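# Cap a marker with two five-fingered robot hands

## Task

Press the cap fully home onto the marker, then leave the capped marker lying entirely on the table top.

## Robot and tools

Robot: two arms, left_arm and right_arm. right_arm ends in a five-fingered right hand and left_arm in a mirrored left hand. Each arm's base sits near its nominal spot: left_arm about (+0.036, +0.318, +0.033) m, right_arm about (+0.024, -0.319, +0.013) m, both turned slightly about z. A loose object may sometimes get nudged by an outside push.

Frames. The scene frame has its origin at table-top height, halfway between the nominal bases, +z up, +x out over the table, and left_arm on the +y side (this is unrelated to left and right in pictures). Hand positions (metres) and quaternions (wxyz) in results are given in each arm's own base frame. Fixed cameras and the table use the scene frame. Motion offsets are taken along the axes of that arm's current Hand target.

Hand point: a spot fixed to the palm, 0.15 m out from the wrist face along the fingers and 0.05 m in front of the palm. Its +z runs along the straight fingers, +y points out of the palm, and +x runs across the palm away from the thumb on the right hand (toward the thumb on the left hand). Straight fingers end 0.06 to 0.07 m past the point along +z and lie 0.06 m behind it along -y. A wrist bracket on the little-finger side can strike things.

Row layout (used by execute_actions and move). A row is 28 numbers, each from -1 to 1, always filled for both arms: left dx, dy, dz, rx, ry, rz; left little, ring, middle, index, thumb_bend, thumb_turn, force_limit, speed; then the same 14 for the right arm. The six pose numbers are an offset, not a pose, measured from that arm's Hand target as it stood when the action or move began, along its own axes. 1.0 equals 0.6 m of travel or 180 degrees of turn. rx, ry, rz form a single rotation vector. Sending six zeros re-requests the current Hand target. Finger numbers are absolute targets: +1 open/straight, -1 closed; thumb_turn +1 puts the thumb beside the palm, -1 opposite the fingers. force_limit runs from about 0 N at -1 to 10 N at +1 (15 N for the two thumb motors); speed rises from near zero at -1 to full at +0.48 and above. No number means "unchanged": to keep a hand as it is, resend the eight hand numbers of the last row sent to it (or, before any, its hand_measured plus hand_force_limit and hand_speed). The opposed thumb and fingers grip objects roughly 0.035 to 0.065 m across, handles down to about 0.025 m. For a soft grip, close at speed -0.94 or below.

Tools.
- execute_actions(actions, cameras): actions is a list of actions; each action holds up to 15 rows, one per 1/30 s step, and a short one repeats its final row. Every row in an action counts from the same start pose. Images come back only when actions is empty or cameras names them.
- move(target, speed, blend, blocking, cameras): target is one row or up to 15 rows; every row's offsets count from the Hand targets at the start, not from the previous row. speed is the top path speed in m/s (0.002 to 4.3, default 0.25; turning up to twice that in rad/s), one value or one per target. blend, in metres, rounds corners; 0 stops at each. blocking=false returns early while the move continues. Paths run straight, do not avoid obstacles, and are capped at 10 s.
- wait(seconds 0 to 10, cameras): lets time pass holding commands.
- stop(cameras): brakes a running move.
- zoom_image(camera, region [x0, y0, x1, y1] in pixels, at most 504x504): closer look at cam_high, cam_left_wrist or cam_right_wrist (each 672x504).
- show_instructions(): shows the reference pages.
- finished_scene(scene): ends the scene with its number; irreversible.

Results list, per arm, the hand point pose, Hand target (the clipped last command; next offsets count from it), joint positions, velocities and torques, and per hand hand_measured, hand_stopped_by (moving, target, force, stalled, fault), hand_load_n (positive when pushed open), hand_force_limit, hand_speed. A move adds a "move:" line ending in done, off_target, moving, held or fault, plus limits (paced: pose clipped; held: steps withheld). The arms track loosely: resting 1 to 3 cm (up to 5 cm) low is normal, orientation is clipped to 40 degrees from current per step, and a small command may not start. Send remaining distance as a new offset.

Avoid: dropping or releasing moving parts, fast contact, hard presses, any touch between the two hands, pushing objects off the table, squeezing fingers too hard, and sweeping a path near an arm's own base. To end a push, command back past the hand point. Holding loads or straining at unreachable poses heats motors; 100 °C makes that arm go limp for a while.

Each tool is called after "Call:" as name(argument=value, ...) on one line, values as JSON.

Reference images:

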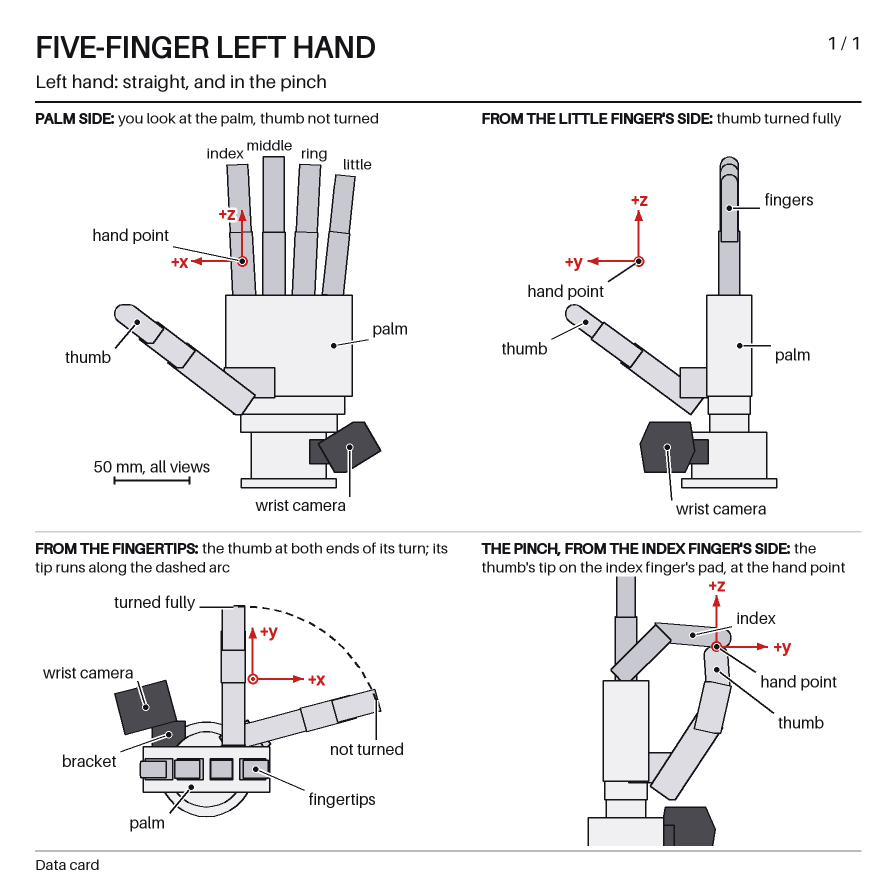

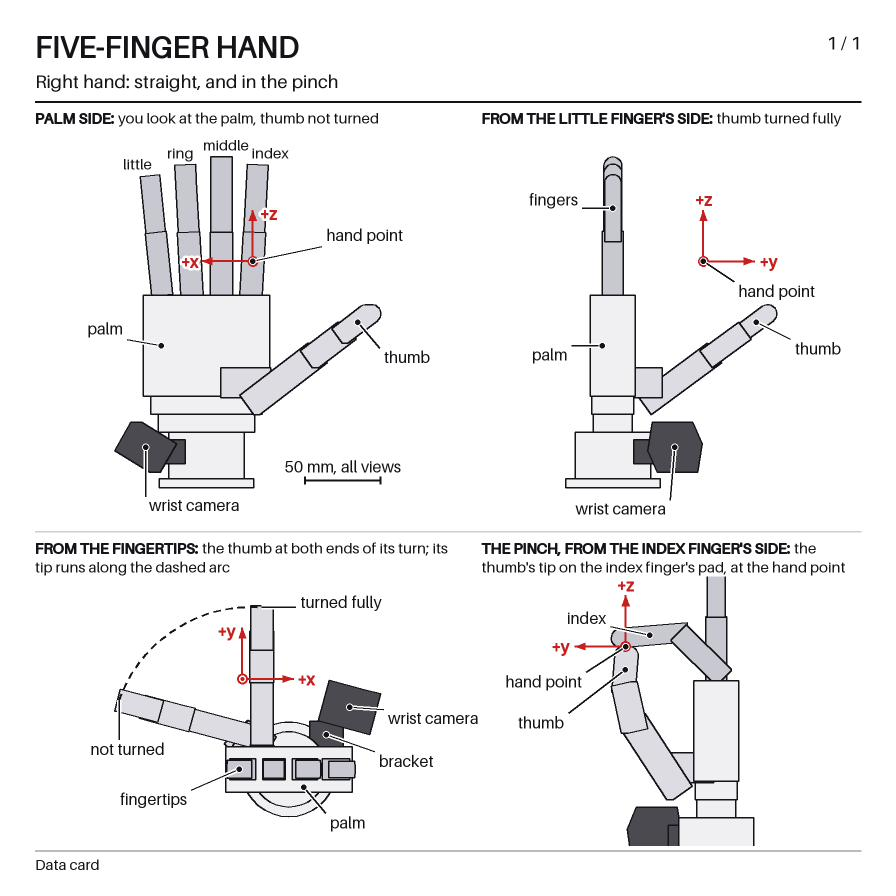

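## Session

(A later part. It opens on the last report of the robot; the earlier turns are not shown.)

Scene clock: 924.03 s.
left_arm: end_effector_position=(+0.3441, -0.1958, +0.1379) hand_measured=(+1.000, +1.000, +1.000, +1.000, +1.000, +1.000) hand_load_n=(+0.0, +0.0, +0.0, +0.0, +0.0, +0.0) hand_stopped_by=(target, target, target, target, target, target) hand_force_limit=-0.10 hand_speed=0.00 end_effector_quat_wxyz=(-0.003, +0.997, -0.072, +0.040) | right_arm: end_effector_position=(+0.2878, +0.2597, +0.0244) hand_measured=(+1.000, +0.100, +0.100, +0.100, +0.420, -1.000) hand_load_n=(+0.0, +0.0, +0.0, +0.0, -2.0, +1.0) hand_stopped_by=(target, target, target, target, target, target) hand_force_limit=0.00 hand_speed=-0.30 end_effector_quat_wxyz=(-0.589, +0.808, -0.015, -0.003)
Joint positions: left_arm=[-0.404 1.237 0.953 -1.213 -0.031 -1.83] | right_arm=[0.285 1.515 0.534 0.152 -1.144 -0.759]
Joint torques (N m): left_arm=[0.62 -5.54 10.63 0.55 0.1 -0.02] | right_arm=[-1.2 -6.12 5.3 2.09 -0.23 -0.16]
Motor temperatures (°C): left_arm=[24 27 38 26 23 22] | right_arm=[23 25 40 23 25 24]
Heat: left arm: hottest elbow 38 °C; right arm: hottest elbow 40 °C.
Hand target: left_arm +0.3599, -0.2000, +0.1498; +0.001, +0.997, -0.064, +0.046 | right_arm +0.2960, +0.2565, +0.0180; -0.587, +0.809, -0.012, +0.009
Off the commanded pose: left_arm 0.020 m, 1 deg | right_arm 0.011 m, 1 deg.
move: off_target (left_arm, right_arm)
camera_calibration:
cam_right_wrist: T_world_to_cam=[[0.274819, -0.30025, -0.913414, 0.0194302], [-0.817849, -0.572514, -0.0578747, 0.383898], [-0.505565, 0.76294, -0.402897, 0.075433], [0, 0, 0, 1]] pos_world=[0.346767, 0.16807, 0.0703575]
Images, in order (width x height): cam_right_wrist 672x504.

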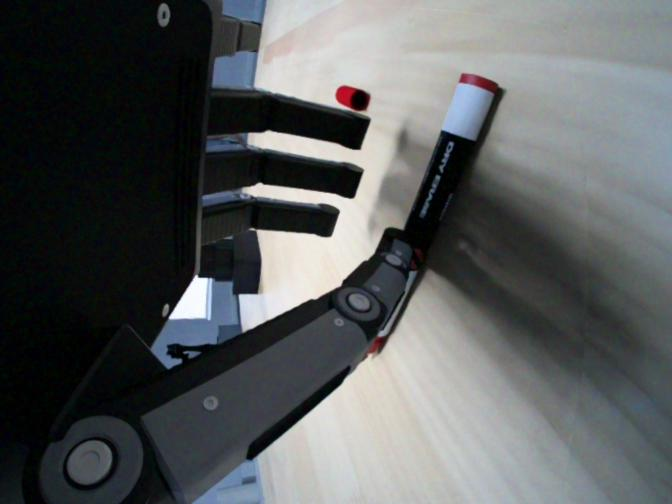

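Call:
move(target=[0,0,0,0,0,0,1,1,1,1,1,1,-0.1,0,0.0005,-0.0365,-0.0165,0,0,0,1,0.1,0.1,0.1,0.42,-1,0.0,-0.3], speed=0.1)

Call:
move(target=[0,0,0,0,0,0,1,1,1,1,1,1,-0.1,0,0.0005,0.0195,-0.0255,0,0,0,1,0.1,0.1,0.1,0.42,-1,0.0,-0.3], speed=0.12, cameras=["cam_right_wrist"])

Call:
zoom_image(camera="cam_right_wrist", region=[300, 70, 510, 280])

Scene clock: 934.33 s.
left_arm: end_effector_position=(+0.3441, -0.1958, +0.1379) hand_measured=(+1.000, +1.000, +1.000, +1.000, +1.000, +1.000) hand_load_n=(+0.0, +0.0, +0.0, +0.0, -0.5, +0.0) hand_stopped_by=(target, target, target, target, target, target) hand_force_limit=-0.10 hand_speed=0.00 end_effector_quat_wxyz=(-0.003, +0.997, -0.072, +0.040) | right_arm: end_effector_position=(+0.2807, +0.2552, +0.0302) hand_measured=(+1.000, +0.100, +0.100, +0.100, +0.420, -1.000) hand_load_n=(+0.0, +0.0, +0.0, +0.0, +0.0, +0.0) hand_stopped_by=(target, target, target, target, target, target) hand_force_limit=0.00 hand_speed=-0.30 end_effector_quat_wxyz=(-0.584, +0.812, -0.020, -0.011)
Joint positions: left_arm=[-0.404 1.237 0.953 -1.213 -0.031 -1.83] | right_arm=[0.28 1.477 0.534 0.07 -1.142 -0.784]
Joint torques (N m): left_arm=[0.56 -5.54 10.62 0.49 0.1 -0.01] | right_arm=[-1.38 -8.76 6.97 1.18 -0.47 -0.04]
Heat: left arm: hottest elbow 39 °C; right arm: hottest elbow 40 °C.
Hand target: left_arm +0.3599, -0.2000, +0.1498; +0.001, +0.997, -0.064, +0.046 | right_arm +0.2963, +0.2538, +0.0419; -0.587, +0.809, -0.012, +0.009
Off the commanded pose: left_arm 0.020 m, 1 deg | right_arm 0.020 m, 2 deg.
move: off_target (left_arm, right_arm)

Scene clock: 935.63 s.
left_arm: end_effector_position=(+0.3441, -0.1958, +0.1379) hand_measured=(+1.000, +1.000, +1.000, +1.000, +1.000, +1.000) hand_load_n=(+0.0, +0.0, +0.0, +0.0, +0.0, +0.0) hand_stopped_by=(target, target, target, target, target, target) hand_force_limit=-0.10 hand_speed=0.00 end_effector_quat_wxyz=(-0.003, +0.997, -0.072, +0.040) | right_arm: end_effector_position=(+0.2815, +0.2371, +0.0261) hand_measured=(+1.000, +0.100, +0.100, +0.100, +0.420, -1.000) hand_load_n=(+0.0, +0.0, +0.0, +0.0, +0.0, +0.0) hand_stopped_by=(target, target, target, target, target, target) hand_force_limit=0.00 hand_speed=-0.30 end_effector_quat_wxyz=(-0.584, +0.812, -0.019, -0.007)
Joint positions: left_arm=[-0.404 1.237 0.953 -1.213 -0.031 -1.83] | right_arm=[0.226 1.477 0.534 -0.017 -1.172 -0.887]
Joint torques (N m): left_arm=[0.56 -5.54 10.61 0.55 0.09 -0.01] | right_arm=[-1.26 -8.12 6.97 1.09 -0.65 -0.03]
Heat: left arm: hottest elbow 39 °C; right arm: hottest elbow 40 °C.
Hand target: left_arm +0.3599, -0.2000, +0.1498; +0.001, +0.997, -0.064, +0.046 | right_arm +0.2960, +0.2356, +0.0355; -0.587, +0.809, -0.013, +0.009
Off the commanded pose: left_arm 0.020 m, 1 deg | right_arm 0.017 m, 2 deg.
move: off_target (left_arm, right_arm)
camera_calibration:
cam_right_wrist: T_world_to_cam=[[0.263641, -0.312804, -0.912495, 0.021898], [-0.819041, -0.572307, -0.0404526, 0.365767], [-0.509574, 0.758036, -0.407083, 0.0925911], [0, 0, 0, 1]] pos_world=[0.340987, 0.145994, 0.0724703]
Images, in order (width x height): cam_right_wrist 672x504.

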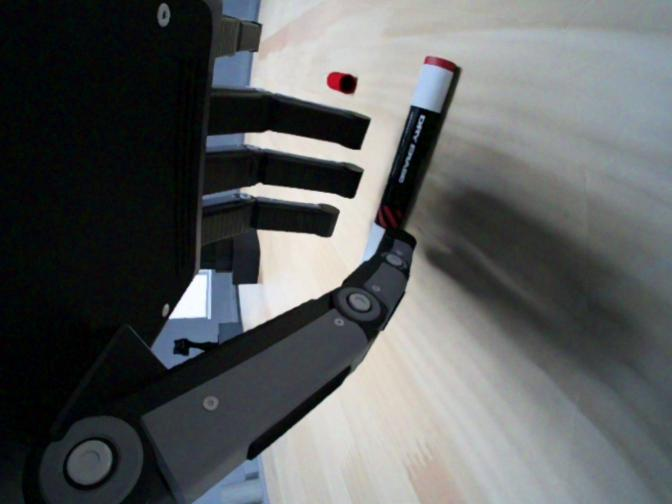

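Scaled by 2.400 from the camera's 672x504 image, which has a finer 960x720 frame.

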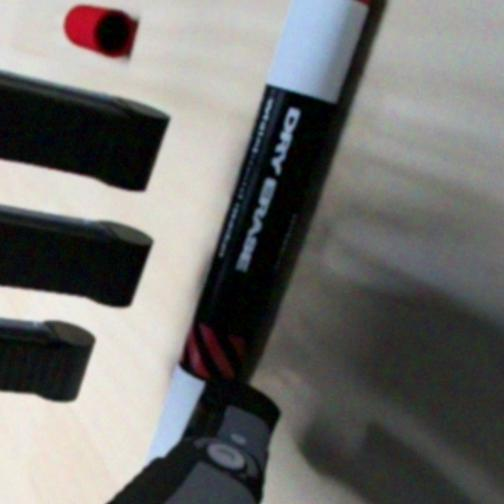

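Call:
move(target=[0,0,0,0,0,0,1,1,1,1,1,1,-0.1,0,0.0317,0,0.001,0,0,0,1,0.1,0.1,0.1,0.42,-1,0.0,-0.3], speed=0.1, cameras=["cam_right_wrist"])

Call:
zoom_image(camera="cam_right_wrist", region=[300, 70, 510, 280])

Scene clock: 958.07 s.
left_arm: end_effector_position=(+0.3441, -0.1958, +0.1379) hand_measured=(+1.000, +1.000, +1.000, +1.000, +1.000, +1.000) hand_load_n=(+0.0, +0.0, +0.0, +0.0, -0.5, +0.0) hand_stopped_by=(target, target, target, target, target, target) hand_force_limit=-0.10 hand_speed=0.00 end_effector_quat_wxyz=(-0.003, +0.997, -0.072, +0.040) | right_arm: end_effector_position=(+0.2977, +0.2366, +0.0295) hand_measured=(+1.000, +0.100, +0.100, +0.100, +0.420, -1.000) hand_load_n=(+0.0, +0.0, +0.0, +0.0, +0.0, +0.0) hand_stopped_by=(target, target, target, target, target, target) hand_force_limit=0.00 hand_speed=-0.30 end_effector_quat_wxyz=(-0.585, +0.811, -0.016, -0.003)
Joint positions: left_arm=[-0.404 1.237 0.953 -1.213 -0.031 -1.83] | right_arm=[0.214 1.501 0.578 -0.051 -1.179 -0.912]
Joint torques (N m): left_arm=[0.5 -5.6 10.67 0.53 0.1 -0.01] | right_arm=[-1.32 -7.06 7.91 1.11 -0.66 -0.05]
Heat: left arm: hottest elbow 40 °C; right arm: hottest elbow 39 °C.
Hand target: left_arm +0.3599, -0.2000, +0.1498; +0.001, +0.997, -0.064, +0.046 | right_arm +0.3150, +0.2357, +0.0352; -0.587, +0.809, -0.012, +0.009
Off the commanded pose: left_arm 0.020 m, 1 deg | right_arm 0.018 m, 1 deg.
move: off_target (left_arm, right_arm)
camera_calibration:
cam_right_wrist: T_world_to_cam=[[0.272608, -0.310756, -0.910558, 0.017397], [-0.818834, -0.57185, -0.0499852, 0.379006], [-0.50517, 0.759222, -0.410349, 0.101092], [0, 0, 0, 1]] pos_world=[0.356669, 0.145389, 0.0762687]
Images, in order (width x height): cam_right_wrist 672x504.

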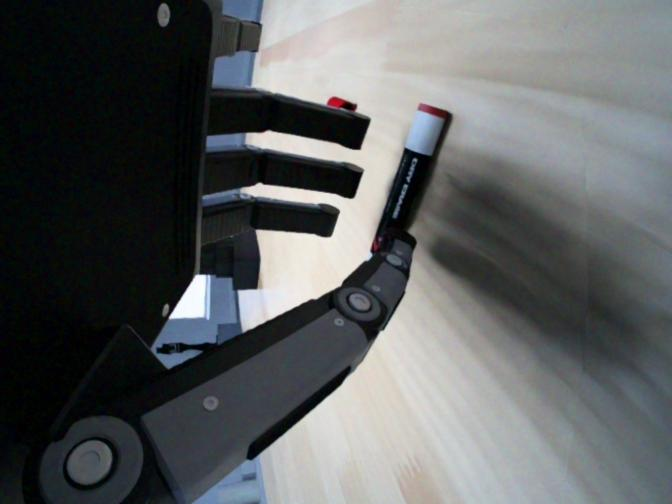

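Scaled by 2.400 from the camera's 672x504 image, which has a finer 960x720 frame.

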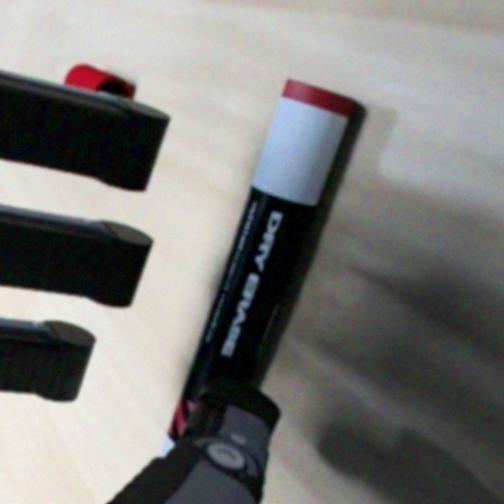

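Call:
move(target=[0,0,0,0,0,0,1,1,1,1,1,1,-0.1,0,0,0.0175,0.0167,0,0,0,1,0.1,0.1,0.1,0.36,-1,0.0,-0.3], speed=0.1, cameras=["cam_right_wrist"])

Call:
zoom_image(camera="cam_right_wrist", region=[300, 70, 510, 280])

Scene clock: 962.30 s.
left_arm: end_effector_position=(+0.3441, -0.1958, +0.1379) hand_measured=(+1.000, +1.000, +1.000, +1.000, +1.000, +1.000) hand_load_n=(+0.0, +0.0, +0.0, +0.0, +0.0, +0.0) hand_stopped_by=(target, target, target, target, target, target) hand_force_limit=-0.10 hand_speed=0.00 end_effector_quat_wxyz=(-0.003, +0.997, -0.072, +0.040) | right_arm: end_effector_position=(+0.3033, +0.2377, +0.0187) hand_measured=(+1.000, +0.100, +0.100, +0.100, +0.360, -1.000) hand_load_n=(+0.0, +0.0, +0.0, +0.0, +0.0, +0.0) hand_stopped_by=(target, target, target, target, target, target) hand_force_limit=0.00 hand_speed=-0.30 end_effector_quat_wxyz=(-0.585, +0.811, -0.018, +0.001)
Joint positions: left_arm=[-0.404 1.237 0.953 -1.213 -0.031 -1.83] | right_arm=[0.214 1.543 0.578 0.009 -1.175 -0.897]
Joint torques (N m): left_arm=[0.38 -5.6 10.62 0.5 0.09 -0.01] | right_arm=[0.09 -7.41 6.78 2.02 -0.46 0.13]
Heat: left arm: hottest elbow 40 °C; right arm: hottest elbow 39 °C.
Hand target: left_arm +0.3599, -0.2000, +0.1498; +0.001, +0.997, -0.064, +0.046 | right_arm +0.3152, +0.2419, +0.0222; -0.587, +0.809, -0.012, +0.009
Off the commanded pose: left_arm 0.020 m, 1 deg | right_arm 0.013 m, 1 deg.
move: off_target (left_arm, right_arm)
camera_calibration:
cam_right_wrist: T_world_to_cam=[[0.273844, -0.312188, -0.909697, 0.00636298], [-0.822655, -0.566028, -0.0533936, 0.383549], [-0.498245, 0.762988, -0.411827, 0.0956736], [0, 0, 0, 1]] pos_world=[0.361455, 0.146088, 0.0656684]
Images, in order (width x height): cam_right_wrist 672x504.

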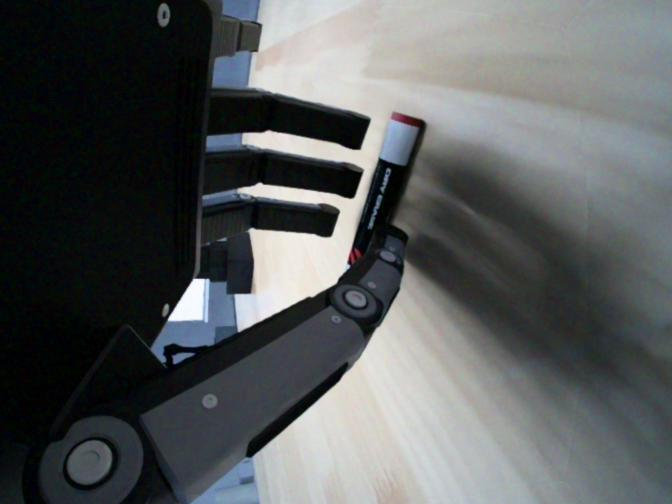

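Scaled by 2.400 from the camera's 672x504 image, which has a finer 960x720 frame.

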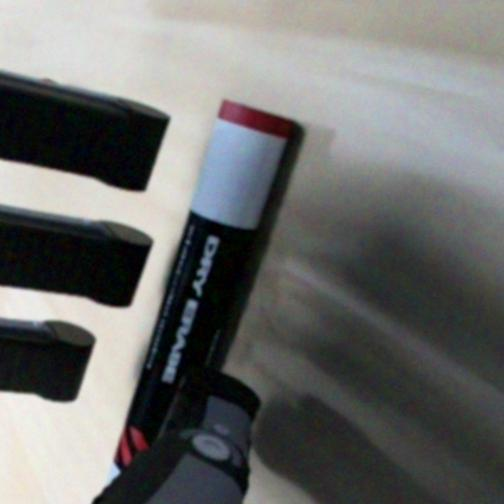

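Call:
move(target=[0,0,0,0,0,0,1,1,1,1,1,1,-0.1,0,0,0.0132,0.0168,0,0,0,1,0.1,0.1,0.1,0.33,-1,0.0,-0.3], speed=0.1, cameras=["cam_right_wrist"])

Call:
zoom_image(camera="cam_right_wrist", region=[300, 70, 510, 280])

Scene clock: 970.17 s.
left_arm: end_effector_position=(+0.3441, -0.1958, +0.1379) hand_measured=(+1.000, +1.000, +1.000, +1.000, +1.000, +1.000) hand_load_n=(-0.5, +0.0, +0.0, +0.0, +0.0, +0.0) hand_stopped_by=(target, target, target, target, target, target) hand_force_limit=-0.10 hand_speed=0.00 end_effector_quat_wxyz=(-0.003, +0.997, -0.072, +0.040) | right_arm: end_effector_position=(+0.3105, +0.2421, +0.0109) hand_measured=(+1.000, +0.100, +0.100, +0.100, +0.330, -1.000) hand_load_n=(+0.0, +0.5, +0.0, +0.0, +0.0, +0.0) hand_stopped_by=(target, target, target, target, target, target) hand_force_limit=0.00 hand_speed=-0.30 end_effector_quat_wxyz=(-0.586, +0.810, -0.020, +0.007)
Joint positions: left_arm=[-0.404 1.237 0.953 -1.213 -0.031 -1.83] | right_arm=[0.222 1.579 0.578 0.091 -1.163 -0.856]
Joint torques (N m): left_arm=[0.44 -5.71 10.61 0.49 0.09 -0.02] | right_arm=[0.73 -7.47 5.87 2.03 -0.41 0.11]
Heat: left arm: hottest elbow 40 °C; right arm: hottest elbow 39 °C.
Hand target: left_arm +0.3599, -0.2000, +0.1498; +0.001, +0.997, -0.064, +0.046 | right_arm +0.3155, +0.2490, +0.0114; -0.587, +0.809, -0.013, +0.009
Off the commanded pose: left_arm 0.020 m, 1 deg | right_arm 0.009 m, 1 deg.
move: off_target (left_arm)
camera_calibration:
cam_right_wrist: T_world_to_cam=[[0.2774, -0.313376, -0.908209, -0.00213859], [-0.828749, -0.556266, -0.0611917, 0.391025], [-0.48603, 0.769652, -0.414018, 0.0873904], [0, 0, 0, 1]] pos_world=[0.367129, 0.149584, 0.0581664]
Images, in order (width x height): cam_right_wrist 672x504.

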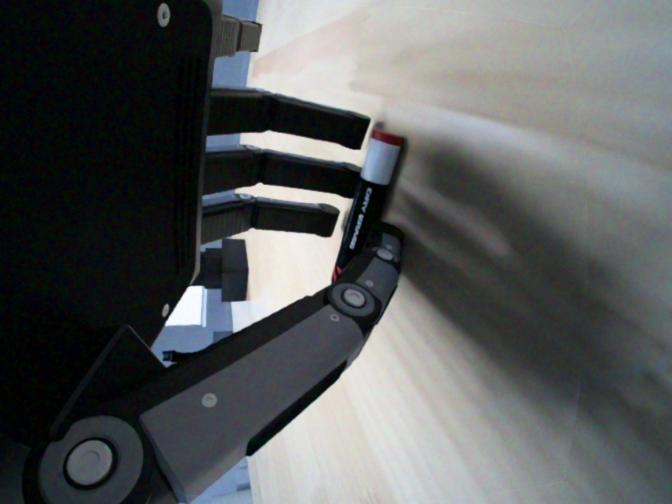

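Scaled by 2.400 from the camera's 672x504 image, which has a finer 960x720 frame.

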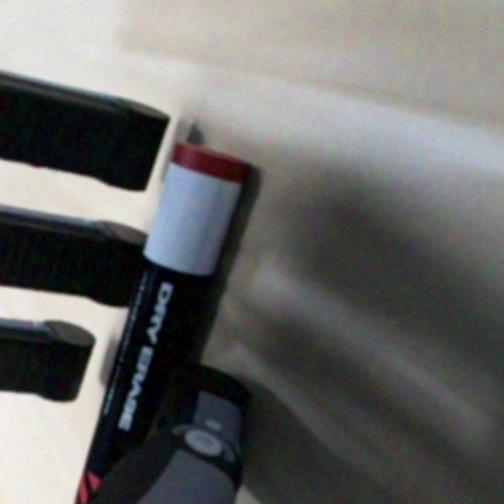

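Call:
move(target=[0,0,0,0,0,0,1,1,1,1,1,1,-0.1,0,-0.0173,-0.007,0.0217,0,0,0,1,0.1,0.1,0.1,0.33,-1,0.0,-0.3], speed=0.1, cameras=["cam_right_wrist"])

Call:
zoom_image(camera="cam_right_wrist", region=[300, 70, 510, 280])

Scene clock: 978.03 s.
left_arm: end_effector_position=(+0.3441, -0.1958, +0.1379) hand_measured=(+1.000, +1.000, +1.000, +1.000, +1.000, +1.000) hand_load_n=(+0.0, +0.0, +0.0, +0.0, +0.0, +0.0) hand_stopped_by=(target, target, target, target, target, target) hand_force_limit=-0.10 hand_speed=0.00 end_effector_quat_wxyz=(-0.003, +0.997, -0.072, +0.040) | right_arm: end_effector_position=(+0.3067, +0.2578, +0.0114) hand_measured=(+1.000, +0.100, +0.100, +0.100, +0.330, -1.000) hand_load_n=(+0.0, +0.0, +0.0, +0.0, +0.0, +0.0) hand_stopped_by=(target, target, target, target, target, target) hand_force_limit=0.00 hand_speed=-0.30 end_effector_quat_wxyz=(-0.586, +0.810, -0.018, +0.010)
Joint positions: left_arm=[-0.404 1.237 0.953 -1.213 -0.031 -1.83] | right_arm=[0.269 1.579 0.562 0.189 -1.132 -0.773]
Joint torques (N m): left_arm=[0.44 -5.48 10.61 0.51 0.1 -0.02] | right_arm=[0.73 -7.94 4.71 2.22 -0.41 0.11]
Heat: left arm: hottest elbow 40 °C; right arm: hottest elbow 39 °C.
Hand target: left_arm +0.3599, -0.2000, +0.1498; +0.001, +0.997, -0.064, +0.046 | right_arm +0.3056, +0.2630, +0.0115; -0.587, +0.809, -0.013, +0.009
Off the commanded pose: left_arm 0.020 m, 1 deg | right_arm 0.005 m, 1 deg.
move: off_target (left_arm)
camera_calibration:
cam_right_wrist: T_world_to_cam=[[0.284044, -0.313218, -0.906208, 0.00218951], [-0.827525, -0.557451, -0.066706, 0.396762], [-0.484273, 0.768858, -0.417537, 0.073326], [0, 0, 0, 1]] pos_world=[0.363219, 0.165484, 0.0590669]
Images, in order (width x height): cam_right_wrist 672x504.

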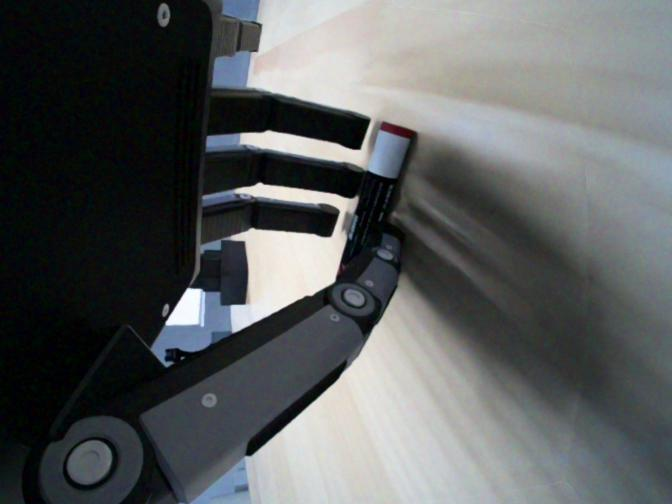

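Scaled by 2.400 from the camera's 672x504 image, which has a finer 960x720 frame.

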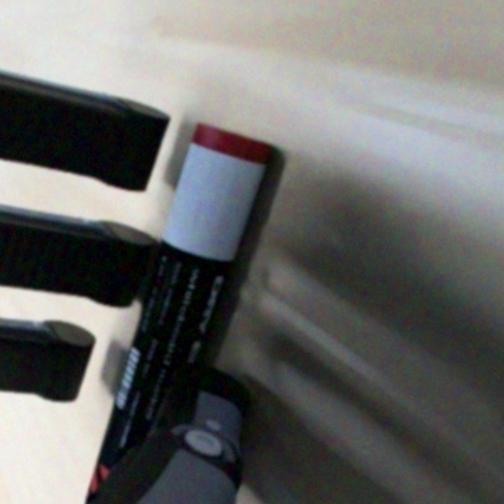

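Call:
move(target=[0,0,0,0,0,0,1,1,1,1,1,1,-0.1,0,0,0,0,0,0,0,1,-0.4,-0.4,-0.4,0.33,-1,0.0,-0.85], speed=0.1, cameras=["cam_right_wrist"])

Call:
zoom_image(camera="cam_right_wrist", region=[300, 70, 510, 280])

Scene clock: 991.33 s.
left_arm: end_effector_position=(+0.3441, -0.1958, +0.1379) hand_measured=(+1.000, +1.000, +1.000, +1.000, +1.000, +1.000) hand_load_n=(+0.0, +0.0, +0.0, +0.0, +0.0, +0.0) hand_stopped_by=(target, target, target, target, target, target) hand_force_limit=-0.10 hand_speed=0.00 end_effector_quat_wxyz=(-0.003, +0.997, -0.072, +0.040) | right_arm: end_effector_position=(+0.3069, +0.2581, +0.0118) hand_measured=(+1.000, -0.230, -0.162, -0.216, +0.332, -1.000) hand_load_n=(+0.0, +5.5, +0.0, +7.0, +12.0, +2.0) hand_stopped_by=(target, force, force, force, target, target) hand_force_limit=0.00 hand_speed=-0.85 end_effector_quat_wxyz=(-0.587, +0.810, -0.018, +0.010)
Joint positions: left_arm=[-0.404 1.237 0.953 -1.213 -0.031 -1.83] | right_arm=[0.27 1.579 0.562 0.193 -1.132 -0.768]
Joint torques (N m): left_arm=[0.44 -5.42 10.65 0.51 0.1 -0.02] | right_arm=[1.03 -7.94 4.66 2.03 -0.4 0.1]
Heat: left arm: hottest elbow 41 °C; right arm: hottest elbow 38 °C.
Hand target: left_arm +0.3599, -0.2000, +0.1498; +0.001, +0.997, -0.064, +0.046 | right_arm +0.3055, +0.2631, +0.0115; -0.587, +0.809, -0.012, +0.008
Off the commanded pose: left_arm 0.020 m, 1 deg | right_arm 0.005 m, 1 deg.
move: off_target (left_arm)
camera_calibration:
cam_right_wrist: T_world_to_cam=[[0.283151, -0.312448, -0.906753, 0.00263234], [-0.828064, -0.556643, -0.0667711, 0.397034], [-0.483876, 0.769756, -0.416341, 0.0729412], [0, 0, 0, 1]] pos_world=[0.363319, 0.165682, 0.0592657]
Images, in order (width x height): cam_right_wrist 672x504.

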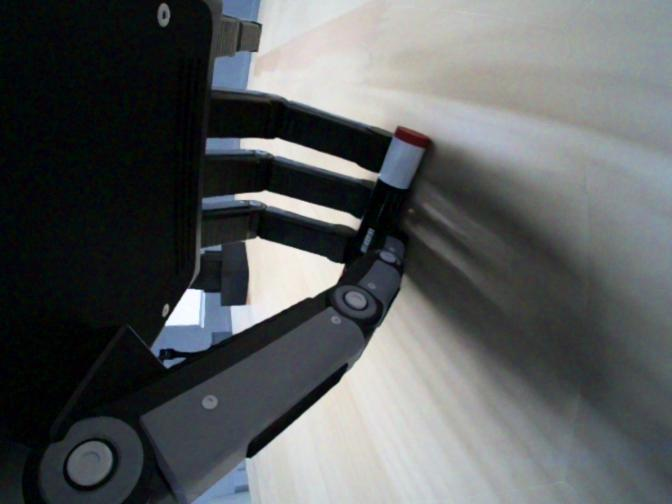

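Scaled by 2.400 from the camera's 672x504 image, which has a finer 960x720 frame.

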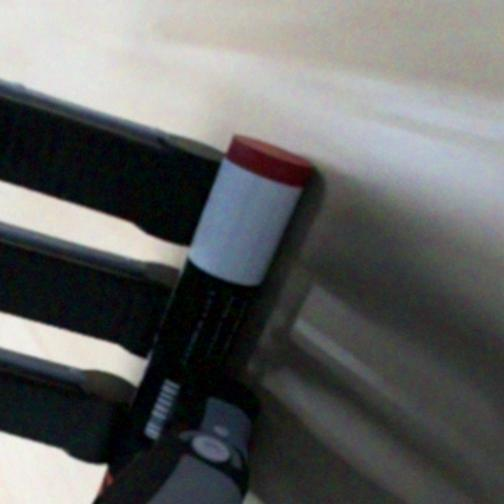

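Call:
move(target=[[0,0,0,0,0,0,1,1,1,1,1,1,-0.1,0,0,-0.1108,-0.036,0,0,0,1,-0.5,-0.5,-0.5,0.33,-1,0.2,-0.85],[0,0,0,0,0,0,1,1,1,1,1,1,-0.1,0,0.038,-0.11,-0.0575,0.0003,0.5055,0.1641,1,-0.5,-0.5,-0.5,0.33,-1,0.2,-0.85]], speed=[0.08,0.15], cameras=["all"])

Scene clock: 1015.27 s.
left_arm: end_effector_position=(+0.3441, -0.1958, +0.1379) hand_measured=(+1.000, +1.000, +1.000, +1.000, +1.000, +1.000) hand_load_n=(+0.0, +0.0, +0.0, +0.0, +0.0, +0.0) hand_stopped_by=(target, target, target, target, target, target) hand_force_limit=-0.10 hand_speed=0.00 end_effector_quat_wxyz=(-0.003, +0.997, -0.072, +0.040) | right_arm: end_effector_position=(+0.3217, +0.2314, +0.0719) hand_measured=(+1.000, -0.242, -0.184, -0.216, +0.334, -1.000) hand_load_n=(+0.0, +3.5, +7.5, +4.5, +16.0, +3.5) hand_stopped_by=(target, force, force, force, target, target) hand_force_limit=0.20 hand_speed=-0.85 end_effector_quat_wxyz=(+0.374, -0.540, +0.607, -0.447)
Joint positions: left_arm=[-0.404 1.237 0.953 -1.213 -0.031 -1.83] | right_arm=[0.974 1.196 0.41 0.125 1.022 0.555]
Joint torques (N m): left_arm=[0.44 -5.36 10.56 0.5 0.08 -0.01] | right_arm=[0.91 -4.54 9.55 1.46 0.59 0.12]
Heat: left arm: hottest elbow 41 °C; right arm: hottest elbow 37 °C.
Hand target: left_arm +0.3599, -0.2000, +0.1498; +0.001, +0.997, -0.064, +0.046 | right_arm +0.3279, +0.2499, +0.0848; +0.388, -0.534, +0.608, -0.442
Off the commanded pose: left_arm 0.020 m, 1 deg | right_arm 0.024 m, 2 deg.
move: off_target (left_arm, right_arm)
camera_calibration:
cam_left_wrist: T_world_to_cam=[[0.378858, 0.923875, 0.0540454, 0.0395712], [0.731178, -0.334614, 0.594485, -0.401043], [0.567314, -0.185708, -0.802289, -0.00666488], [0, 0, 0, 1]] pos_world=[0.282023, -0.171991, 0.230928]
cam_right_wrist: T_world_to_cam=[[-0.350705, -0.281859, -0.893063, 0.240422], [-0.474766, 0.875511, -0.0898793, -0.044983], [0.80722, 0.392474, -0.440863, -0.200501], [0, 0, 0, 1]] pos_world=[0.224809, 0.18584, 0.122276]

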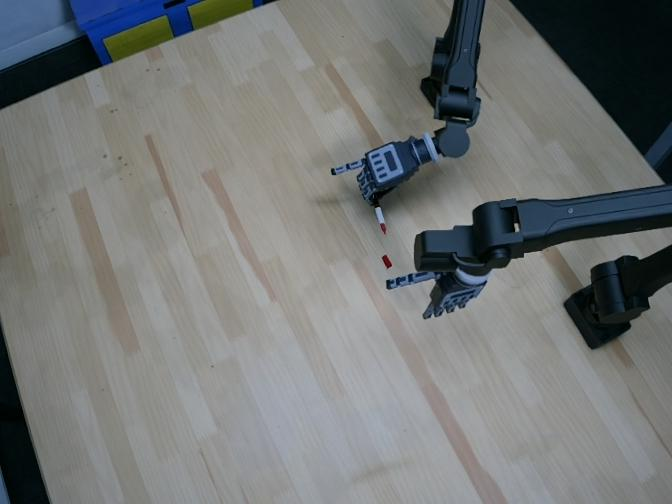

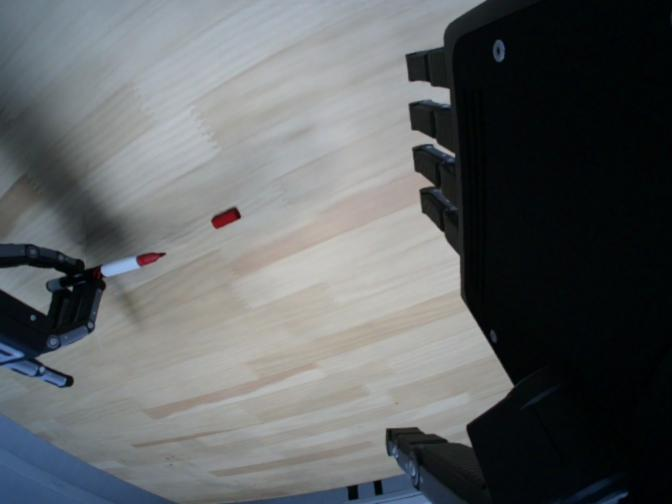

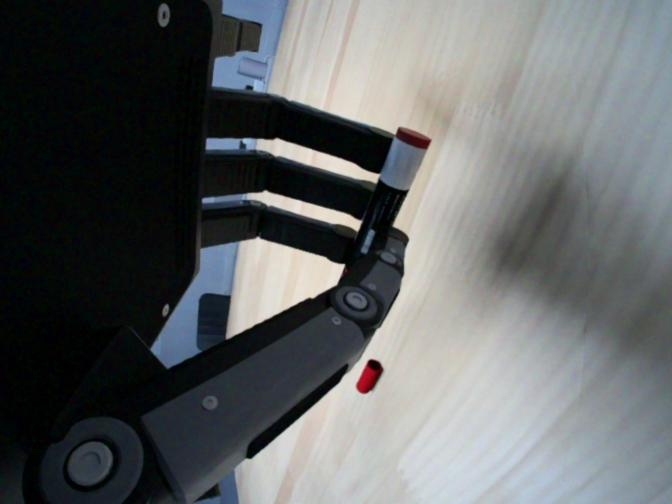

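Call:
move(target=[0,0,0,0,0,0,1,1,1,1,1,1,-0.1,0,0,0.0951,0.0309,0,0,0,1,-0.5,-0.5,-0.5,0.33,-1,0.2,-0.85], speed=0.12, cameras=["cam_high","cam_left_wrist"])

Call:
zoom_image(camera="cam_left_wrist", region=[80, 170, 260, 320])

Call:
zoom_image(camera="cam_high", region=[350, 200, 420, 270])

Scene clock: 1023.23 s.
left_arm: end_effector_position=(+0.3441, -0.1958, +0.1379) hand_measured=(+1.000, +1.000, +1.000, +1.000, +1.000, +1.000) hand_load_n=(+0.0, +0.0, +0.0, +0.0, +0.0, +0.0) hand_stopped_by=(target, target, target, target, target, target) hand_force_limit=-0.10 hand_speed=0.00 end_effector_quat_wxyz=(-0.003, +0.997, -0.072, +0.040) | right_arm: end_effector_position=(+0.3296, +0.2438, +0.0253) hand_measured=(+1.000, -0.242, -0.184, -0.216, +0.334, -1.000) hand_load_n=(+0.0, +3.5, +7.5, +4.5, +16.0, +3.5) hand_stopped_by=(target, force, force, force, target, target) hand_force_limit=0.20 hand_speed=-0.85 end_effector_quat_wxyz=(+0.382, -0.532, +0.612, -0.444)
Joint positions: left_arm=[-0.404 1.237 0.953 -1.213 -0.031 -1.83] | right_arm=[0.975 1.415 0.389 0.378 1.024 0.569]
Joint torques (N m): left_arm=[0.5 -5.42 10.62 0.51 0.09 -0.01] | right_arm=[0.85 -5.48 4.86 2.33 0.54 -0.01]
Heat: left arm: hottest elbow 41 °C; right arm: hottest elbow 38 °C.
Hand target: left_arm +0.3599, -0.2000, +0.1498; +0.001, +0.997, -0.064, +0.046 | right_arm +0.3280, +0.2499, +0.0250; +0.388, -0.534, +0.608, -0.442
Off the commanded pose: left_arm 0.020 m, 1 deg | right_arm 0.006 m, 1 deg.
move: off_target (left_arm)
camera_calibration:
cam_left_wrist: T_world_to_cam=[[0.378858, 0.923875, 0.0540454, 0.0395712], [0.731178, -0.334614, 0.594485, -0.401043], [0.567314, -0.185708, -0.802289, -0.00666488], [0, 0, 0, 1]] pos_world=[0.282023, -0.171991, 0.230928]
Images, in order (width x height): cam_high 672x504, cam_left_wrist 672x504.

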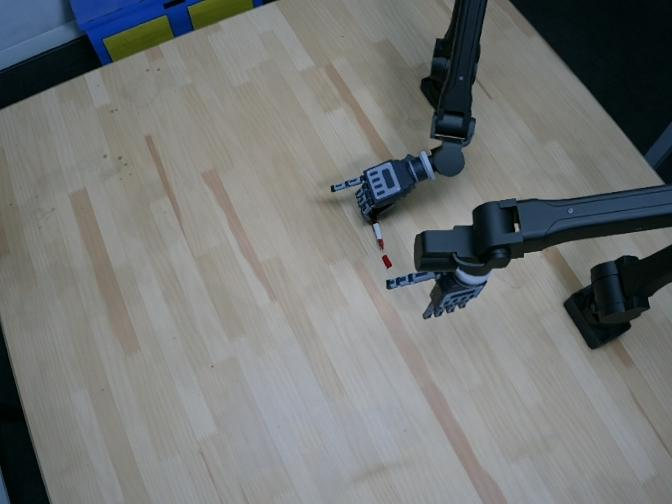

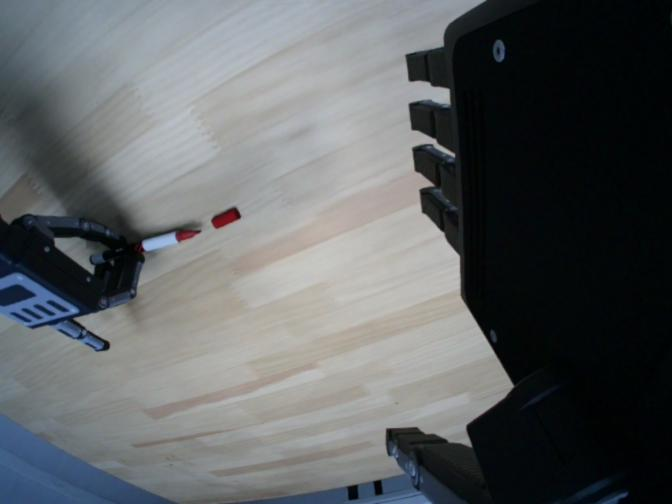

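Scaled by 2.800 from the camera's 672x504 image, which has a finer 960x720 frame.

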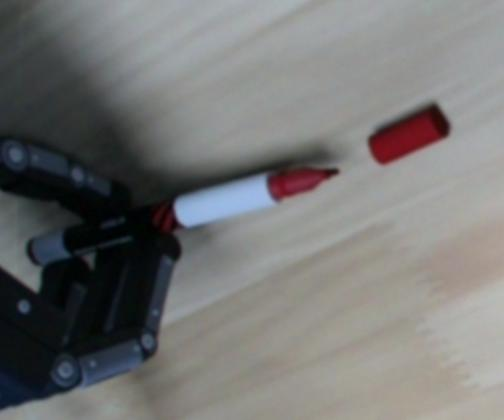

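Scaled by 7.200 from the camera's 672x504 image, which has a finer 960x720 frame.

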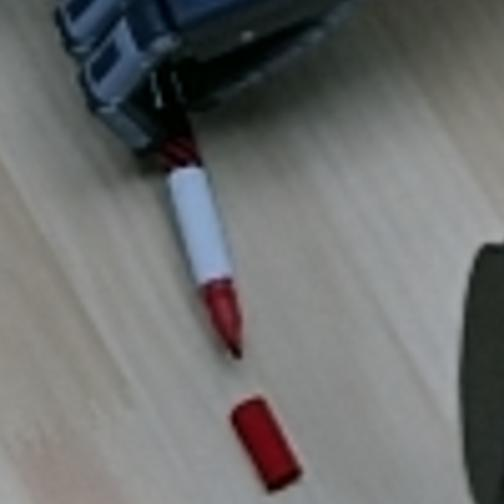

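Call:
move(target=[0,0,0,0,0,0,1,1,1,1,1,1,-0.1,0,0.0148,0.0112,0.0193,0,-0.0396,-0.0129,1,-0.5,-0.5,-0.5,0.33,-1,0.2,-0.85], speed=0.1, cameras=["cam_high","cam_left_wrist"])

Call:
zoom_image(camera="cam_left_wrist", region=[80, 170, 260, 320])

Call:
zoom_image(camera="cam_high", region=[350, 200, 420, 270])

Scene clock: 1039.33 s.
left_arm: end_effector_position=(+0.3441, -0.1958, +0.1379) hand_measured=(+1.000, +1.000, +1.000, +1.000, +1.000, +1.000) hand_load_n=(+0.0, +0.0, +0.0, +0.0, +0.0, +0.0) hand_stopped_by=(target, target, target, target, target, target) hand_force_limit=-0.10 hand_speed=0.00 end_effector_quat_wxyz=(-0.003, +0.997, -0.072, +0.040) | right_arm: end_effector_position=(+0.3311, +0.2430, +0.0152) hand_measured=(+1.000, -0.242, -0.184, -0.216, +0.334, -1.000) hand_load_n=(+0.0, +4.0, +7.0, +4.5, +16.0, +3.5) hand_stopped_by=(target, force, force, force, target, target) hand_force_limit=0.20 hand_speed=-0.85 end_effector_quat_wxyz=(-0.416, +0.576, -0.570, +0.412)
Joint positions: left_arm=[-0.404 1.237 0.953 -1.213 -0.031 -1.83] | right_arm=[0.905 1.445 0.309 0.649 0.834 0.373]
Joint torques (N m): left_arm=[0.62 -5.36 10.59 0.49 0.09 -0.01] | right_arm=[-1.32 -5.36 4.19 2.62 0.26 -0.06]
Heat: left arm: hottest elbow 41 °C; right arm: hottest elbow 37 °C.
Hand target: left_arm +0.3599, -0.2000, +0.1498; +0.001, +0.997, -0.064, +0.046 | right_arm +0.3357, +0.2399, +0.0149; -0.416, +0.573, -0.571, +0.415
Off the commanded pose: left_arm 0.020 m, 1 deg | right_arm 0.006 m, 1 deg.
move: off_target (left_arm)
camera_calibration:
cam_left_wrist: T_world_to_cam=[[0.378858, 0.923875, 0.0540454, 0.0395712], [0.731178, -0.334614, 0.594485, -0.401043], [0.567314, -0.185708, -0.802289, -0.00666488], [0, 0, 0, 1]] pos_world=[0.282023, -0.171991, 0.230928]
Images, in order (width x height): cam_high 672x504, cam_left_wrist 672x504.

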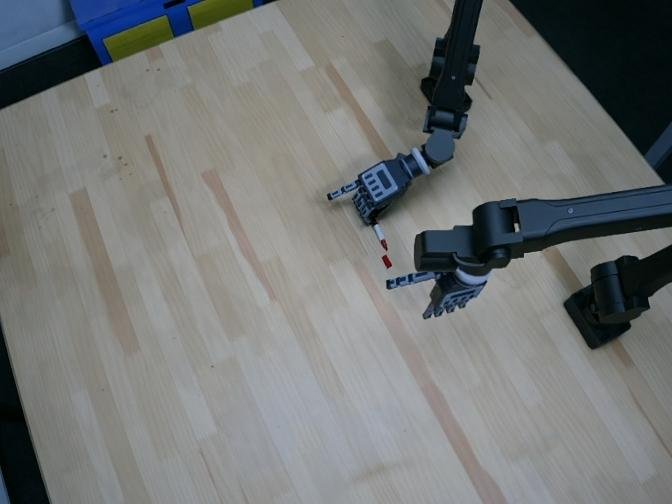

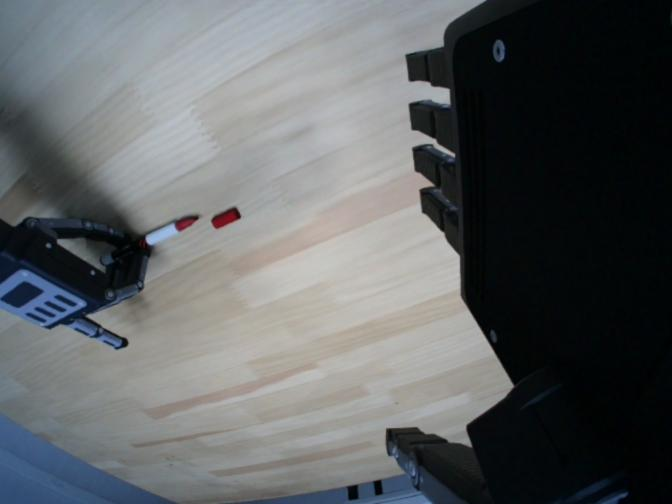

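Scaled by 2.800 from the camera's 672x504 image, which has a finer 960x720 frame.

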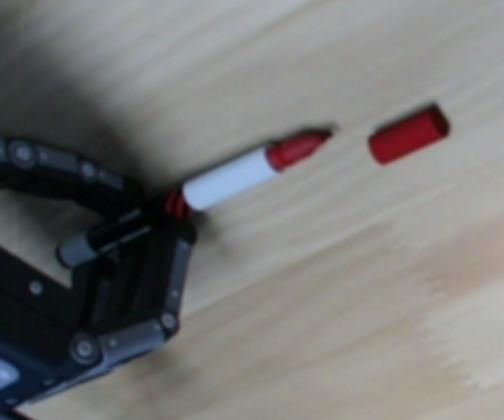

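Scaled by 7.200 from the camera's 672x504 image, which has a finer 960x720 frame.

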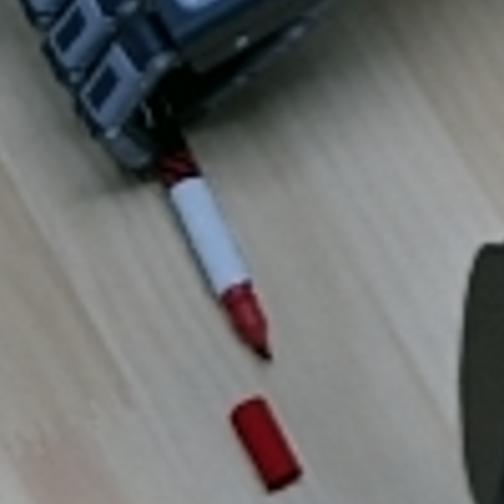

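Call:
move(target=[0,0,0,0,0,0,1,1,1,1,1,1,-0.1,0,0,0.0005,0.015,0,0.0132,0.0043,1,-0.5,-0.5,-0.5,0.33,-1,0.2,-0.85], speed=0.1, cameras=["cam_high","cam_left_wrist"])

Call:
zoom_image(camera="cam_left_wrist", region=[120, 190, 250, 270])

Call:
zoom_image(camera="cam_high", region=[350, 210, 410, 270])

Scene clock: 1052.47 s.
left_arm: end_effector_position=(+0.3441, -0.1958, +0.1379) hand_measured=(+1.000, +1.000, +1.000, +1.000, +1.000, +1.000) hand_load_n=(+0.0, +0.0, +0.0, +0.0, -0.5, +0.0) hand_stopped_by=(target, target, target, target, target, target) hand_force_limit=-0.10 hand_speed=0.00 end_effector_quat_wxyz=(-0.003, +0.997, -0.072, +0.040) | right_arm: end_effector_position=(+0.3342, +0.2391, +0.0114) hand_measured=(+1.000, -0.242, -0.184, -0.216, +0.334, -1.000) hand_load_n=(+0.0, +5.0, +8.0, +3.0, +15.5, +2.5) hand_stopped_by=(target, force, force, force, target, target) hand_force_limit=0.20 hand_speed=-0.85 end_effector_quat_wxyz=(-0.409, +0.566, -0.580, +0.420)
Joint positions: left_arm=[-0.404 1.237 0.953 -1.213 -0.031 -1.83] | right_arm=[0.904 1.469 0.316 0.65 0.864 0.396]
Joint torques (N m): left_arm=[0.56 -5.54 10.59 0.5 0.1 -0.01] | right_arm=[-1.49 -4.95 5.81 2.02 0.41 -0.01]
Heat: left arm: hottest elbow 42 °C; right arm: hottest elbow 37 °C.
Hand target: left_arm +0.3599, -0.2000, +0.1498; +0.001, +0.997, -0.064, +0.046 | right_arm +0.3441, +0.2399, +0.0118; -0.407, +0.560, -0.584, +0.424
Off the commanded pose: left_arm 0.020 m, 1 deg | right_arm 0.010 m, 1 deg.
move: off_target (left_arm)
camera_calibration:
cam_left_wrist: T_world_to_cam=[[0.378858, 0.923875, 0.0540454, 0.0395712], [0.731178, -0.334614, 0.594485, -0.401043], [0.567314, -0.185708, -0.802289, -0.00666488], [0, 0, 0, 1]] pos_world=[0.282023, -0.171991, 0.230928]
Images, in order (width x height): cam_high 672x504, cam_left_wrist 672x504.

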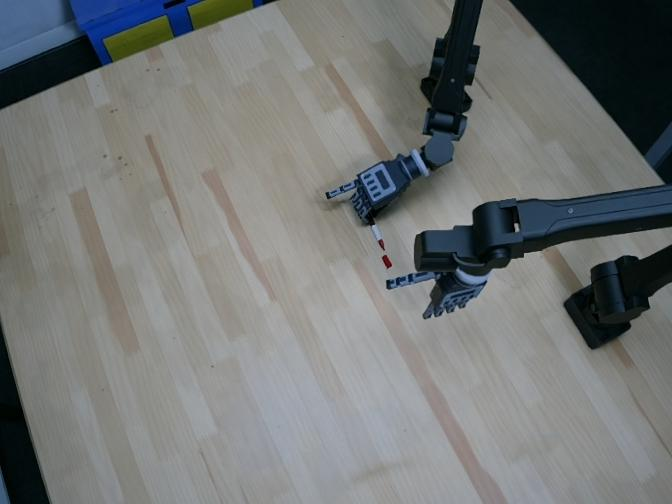

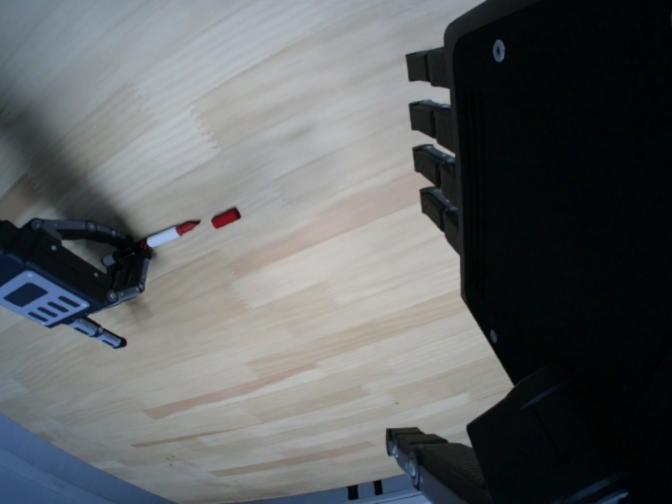

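Scaled by 3.877 from the camera's 672x504 image, which has a finer 960x720 frame.

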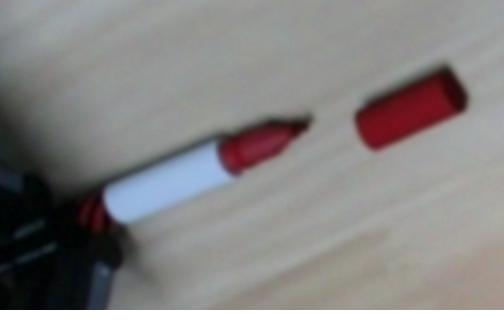

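Scaled by 8.400 from the camera's 672x504 image, which has a finer 960x720 frame.

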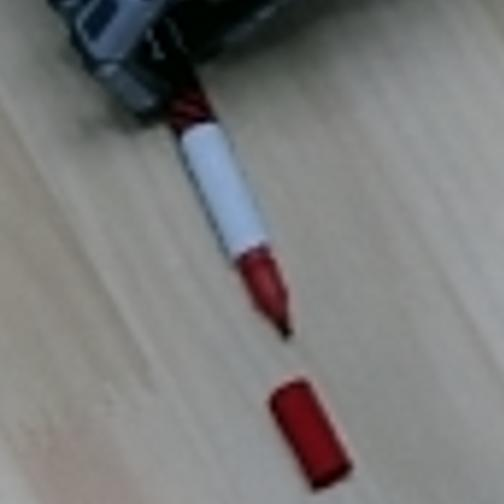

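Call:
zoom_image(camera="cam_left_wrist", region=[145, 195, 205, 255])

Call:
zoom_image(camera="cam_left_wrist", region=[190, 190, 250, 250])

Scaled by 8.400 from the camera's 672x504 image, which has a finer 960x720 frame.

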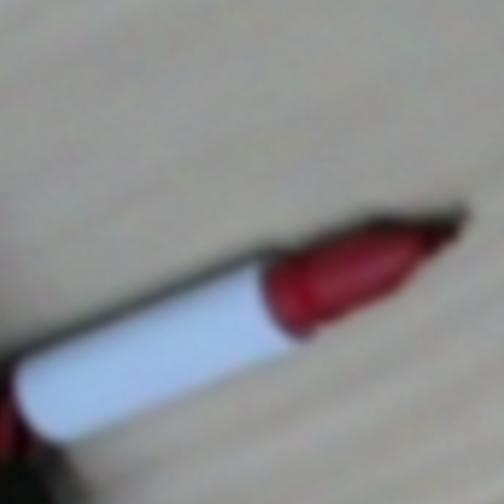

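Scaled by 8.400 from the camera's 672x504 image, which has a finer 960x720 frame.

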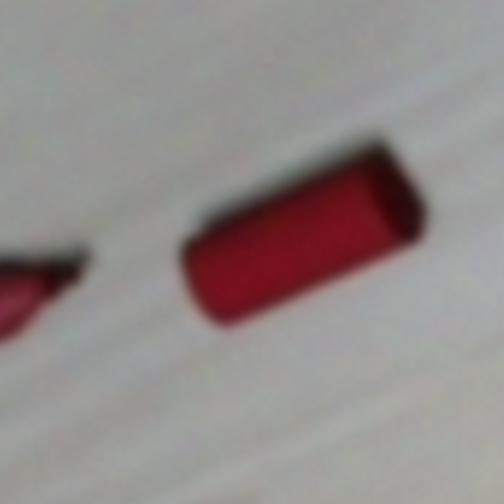

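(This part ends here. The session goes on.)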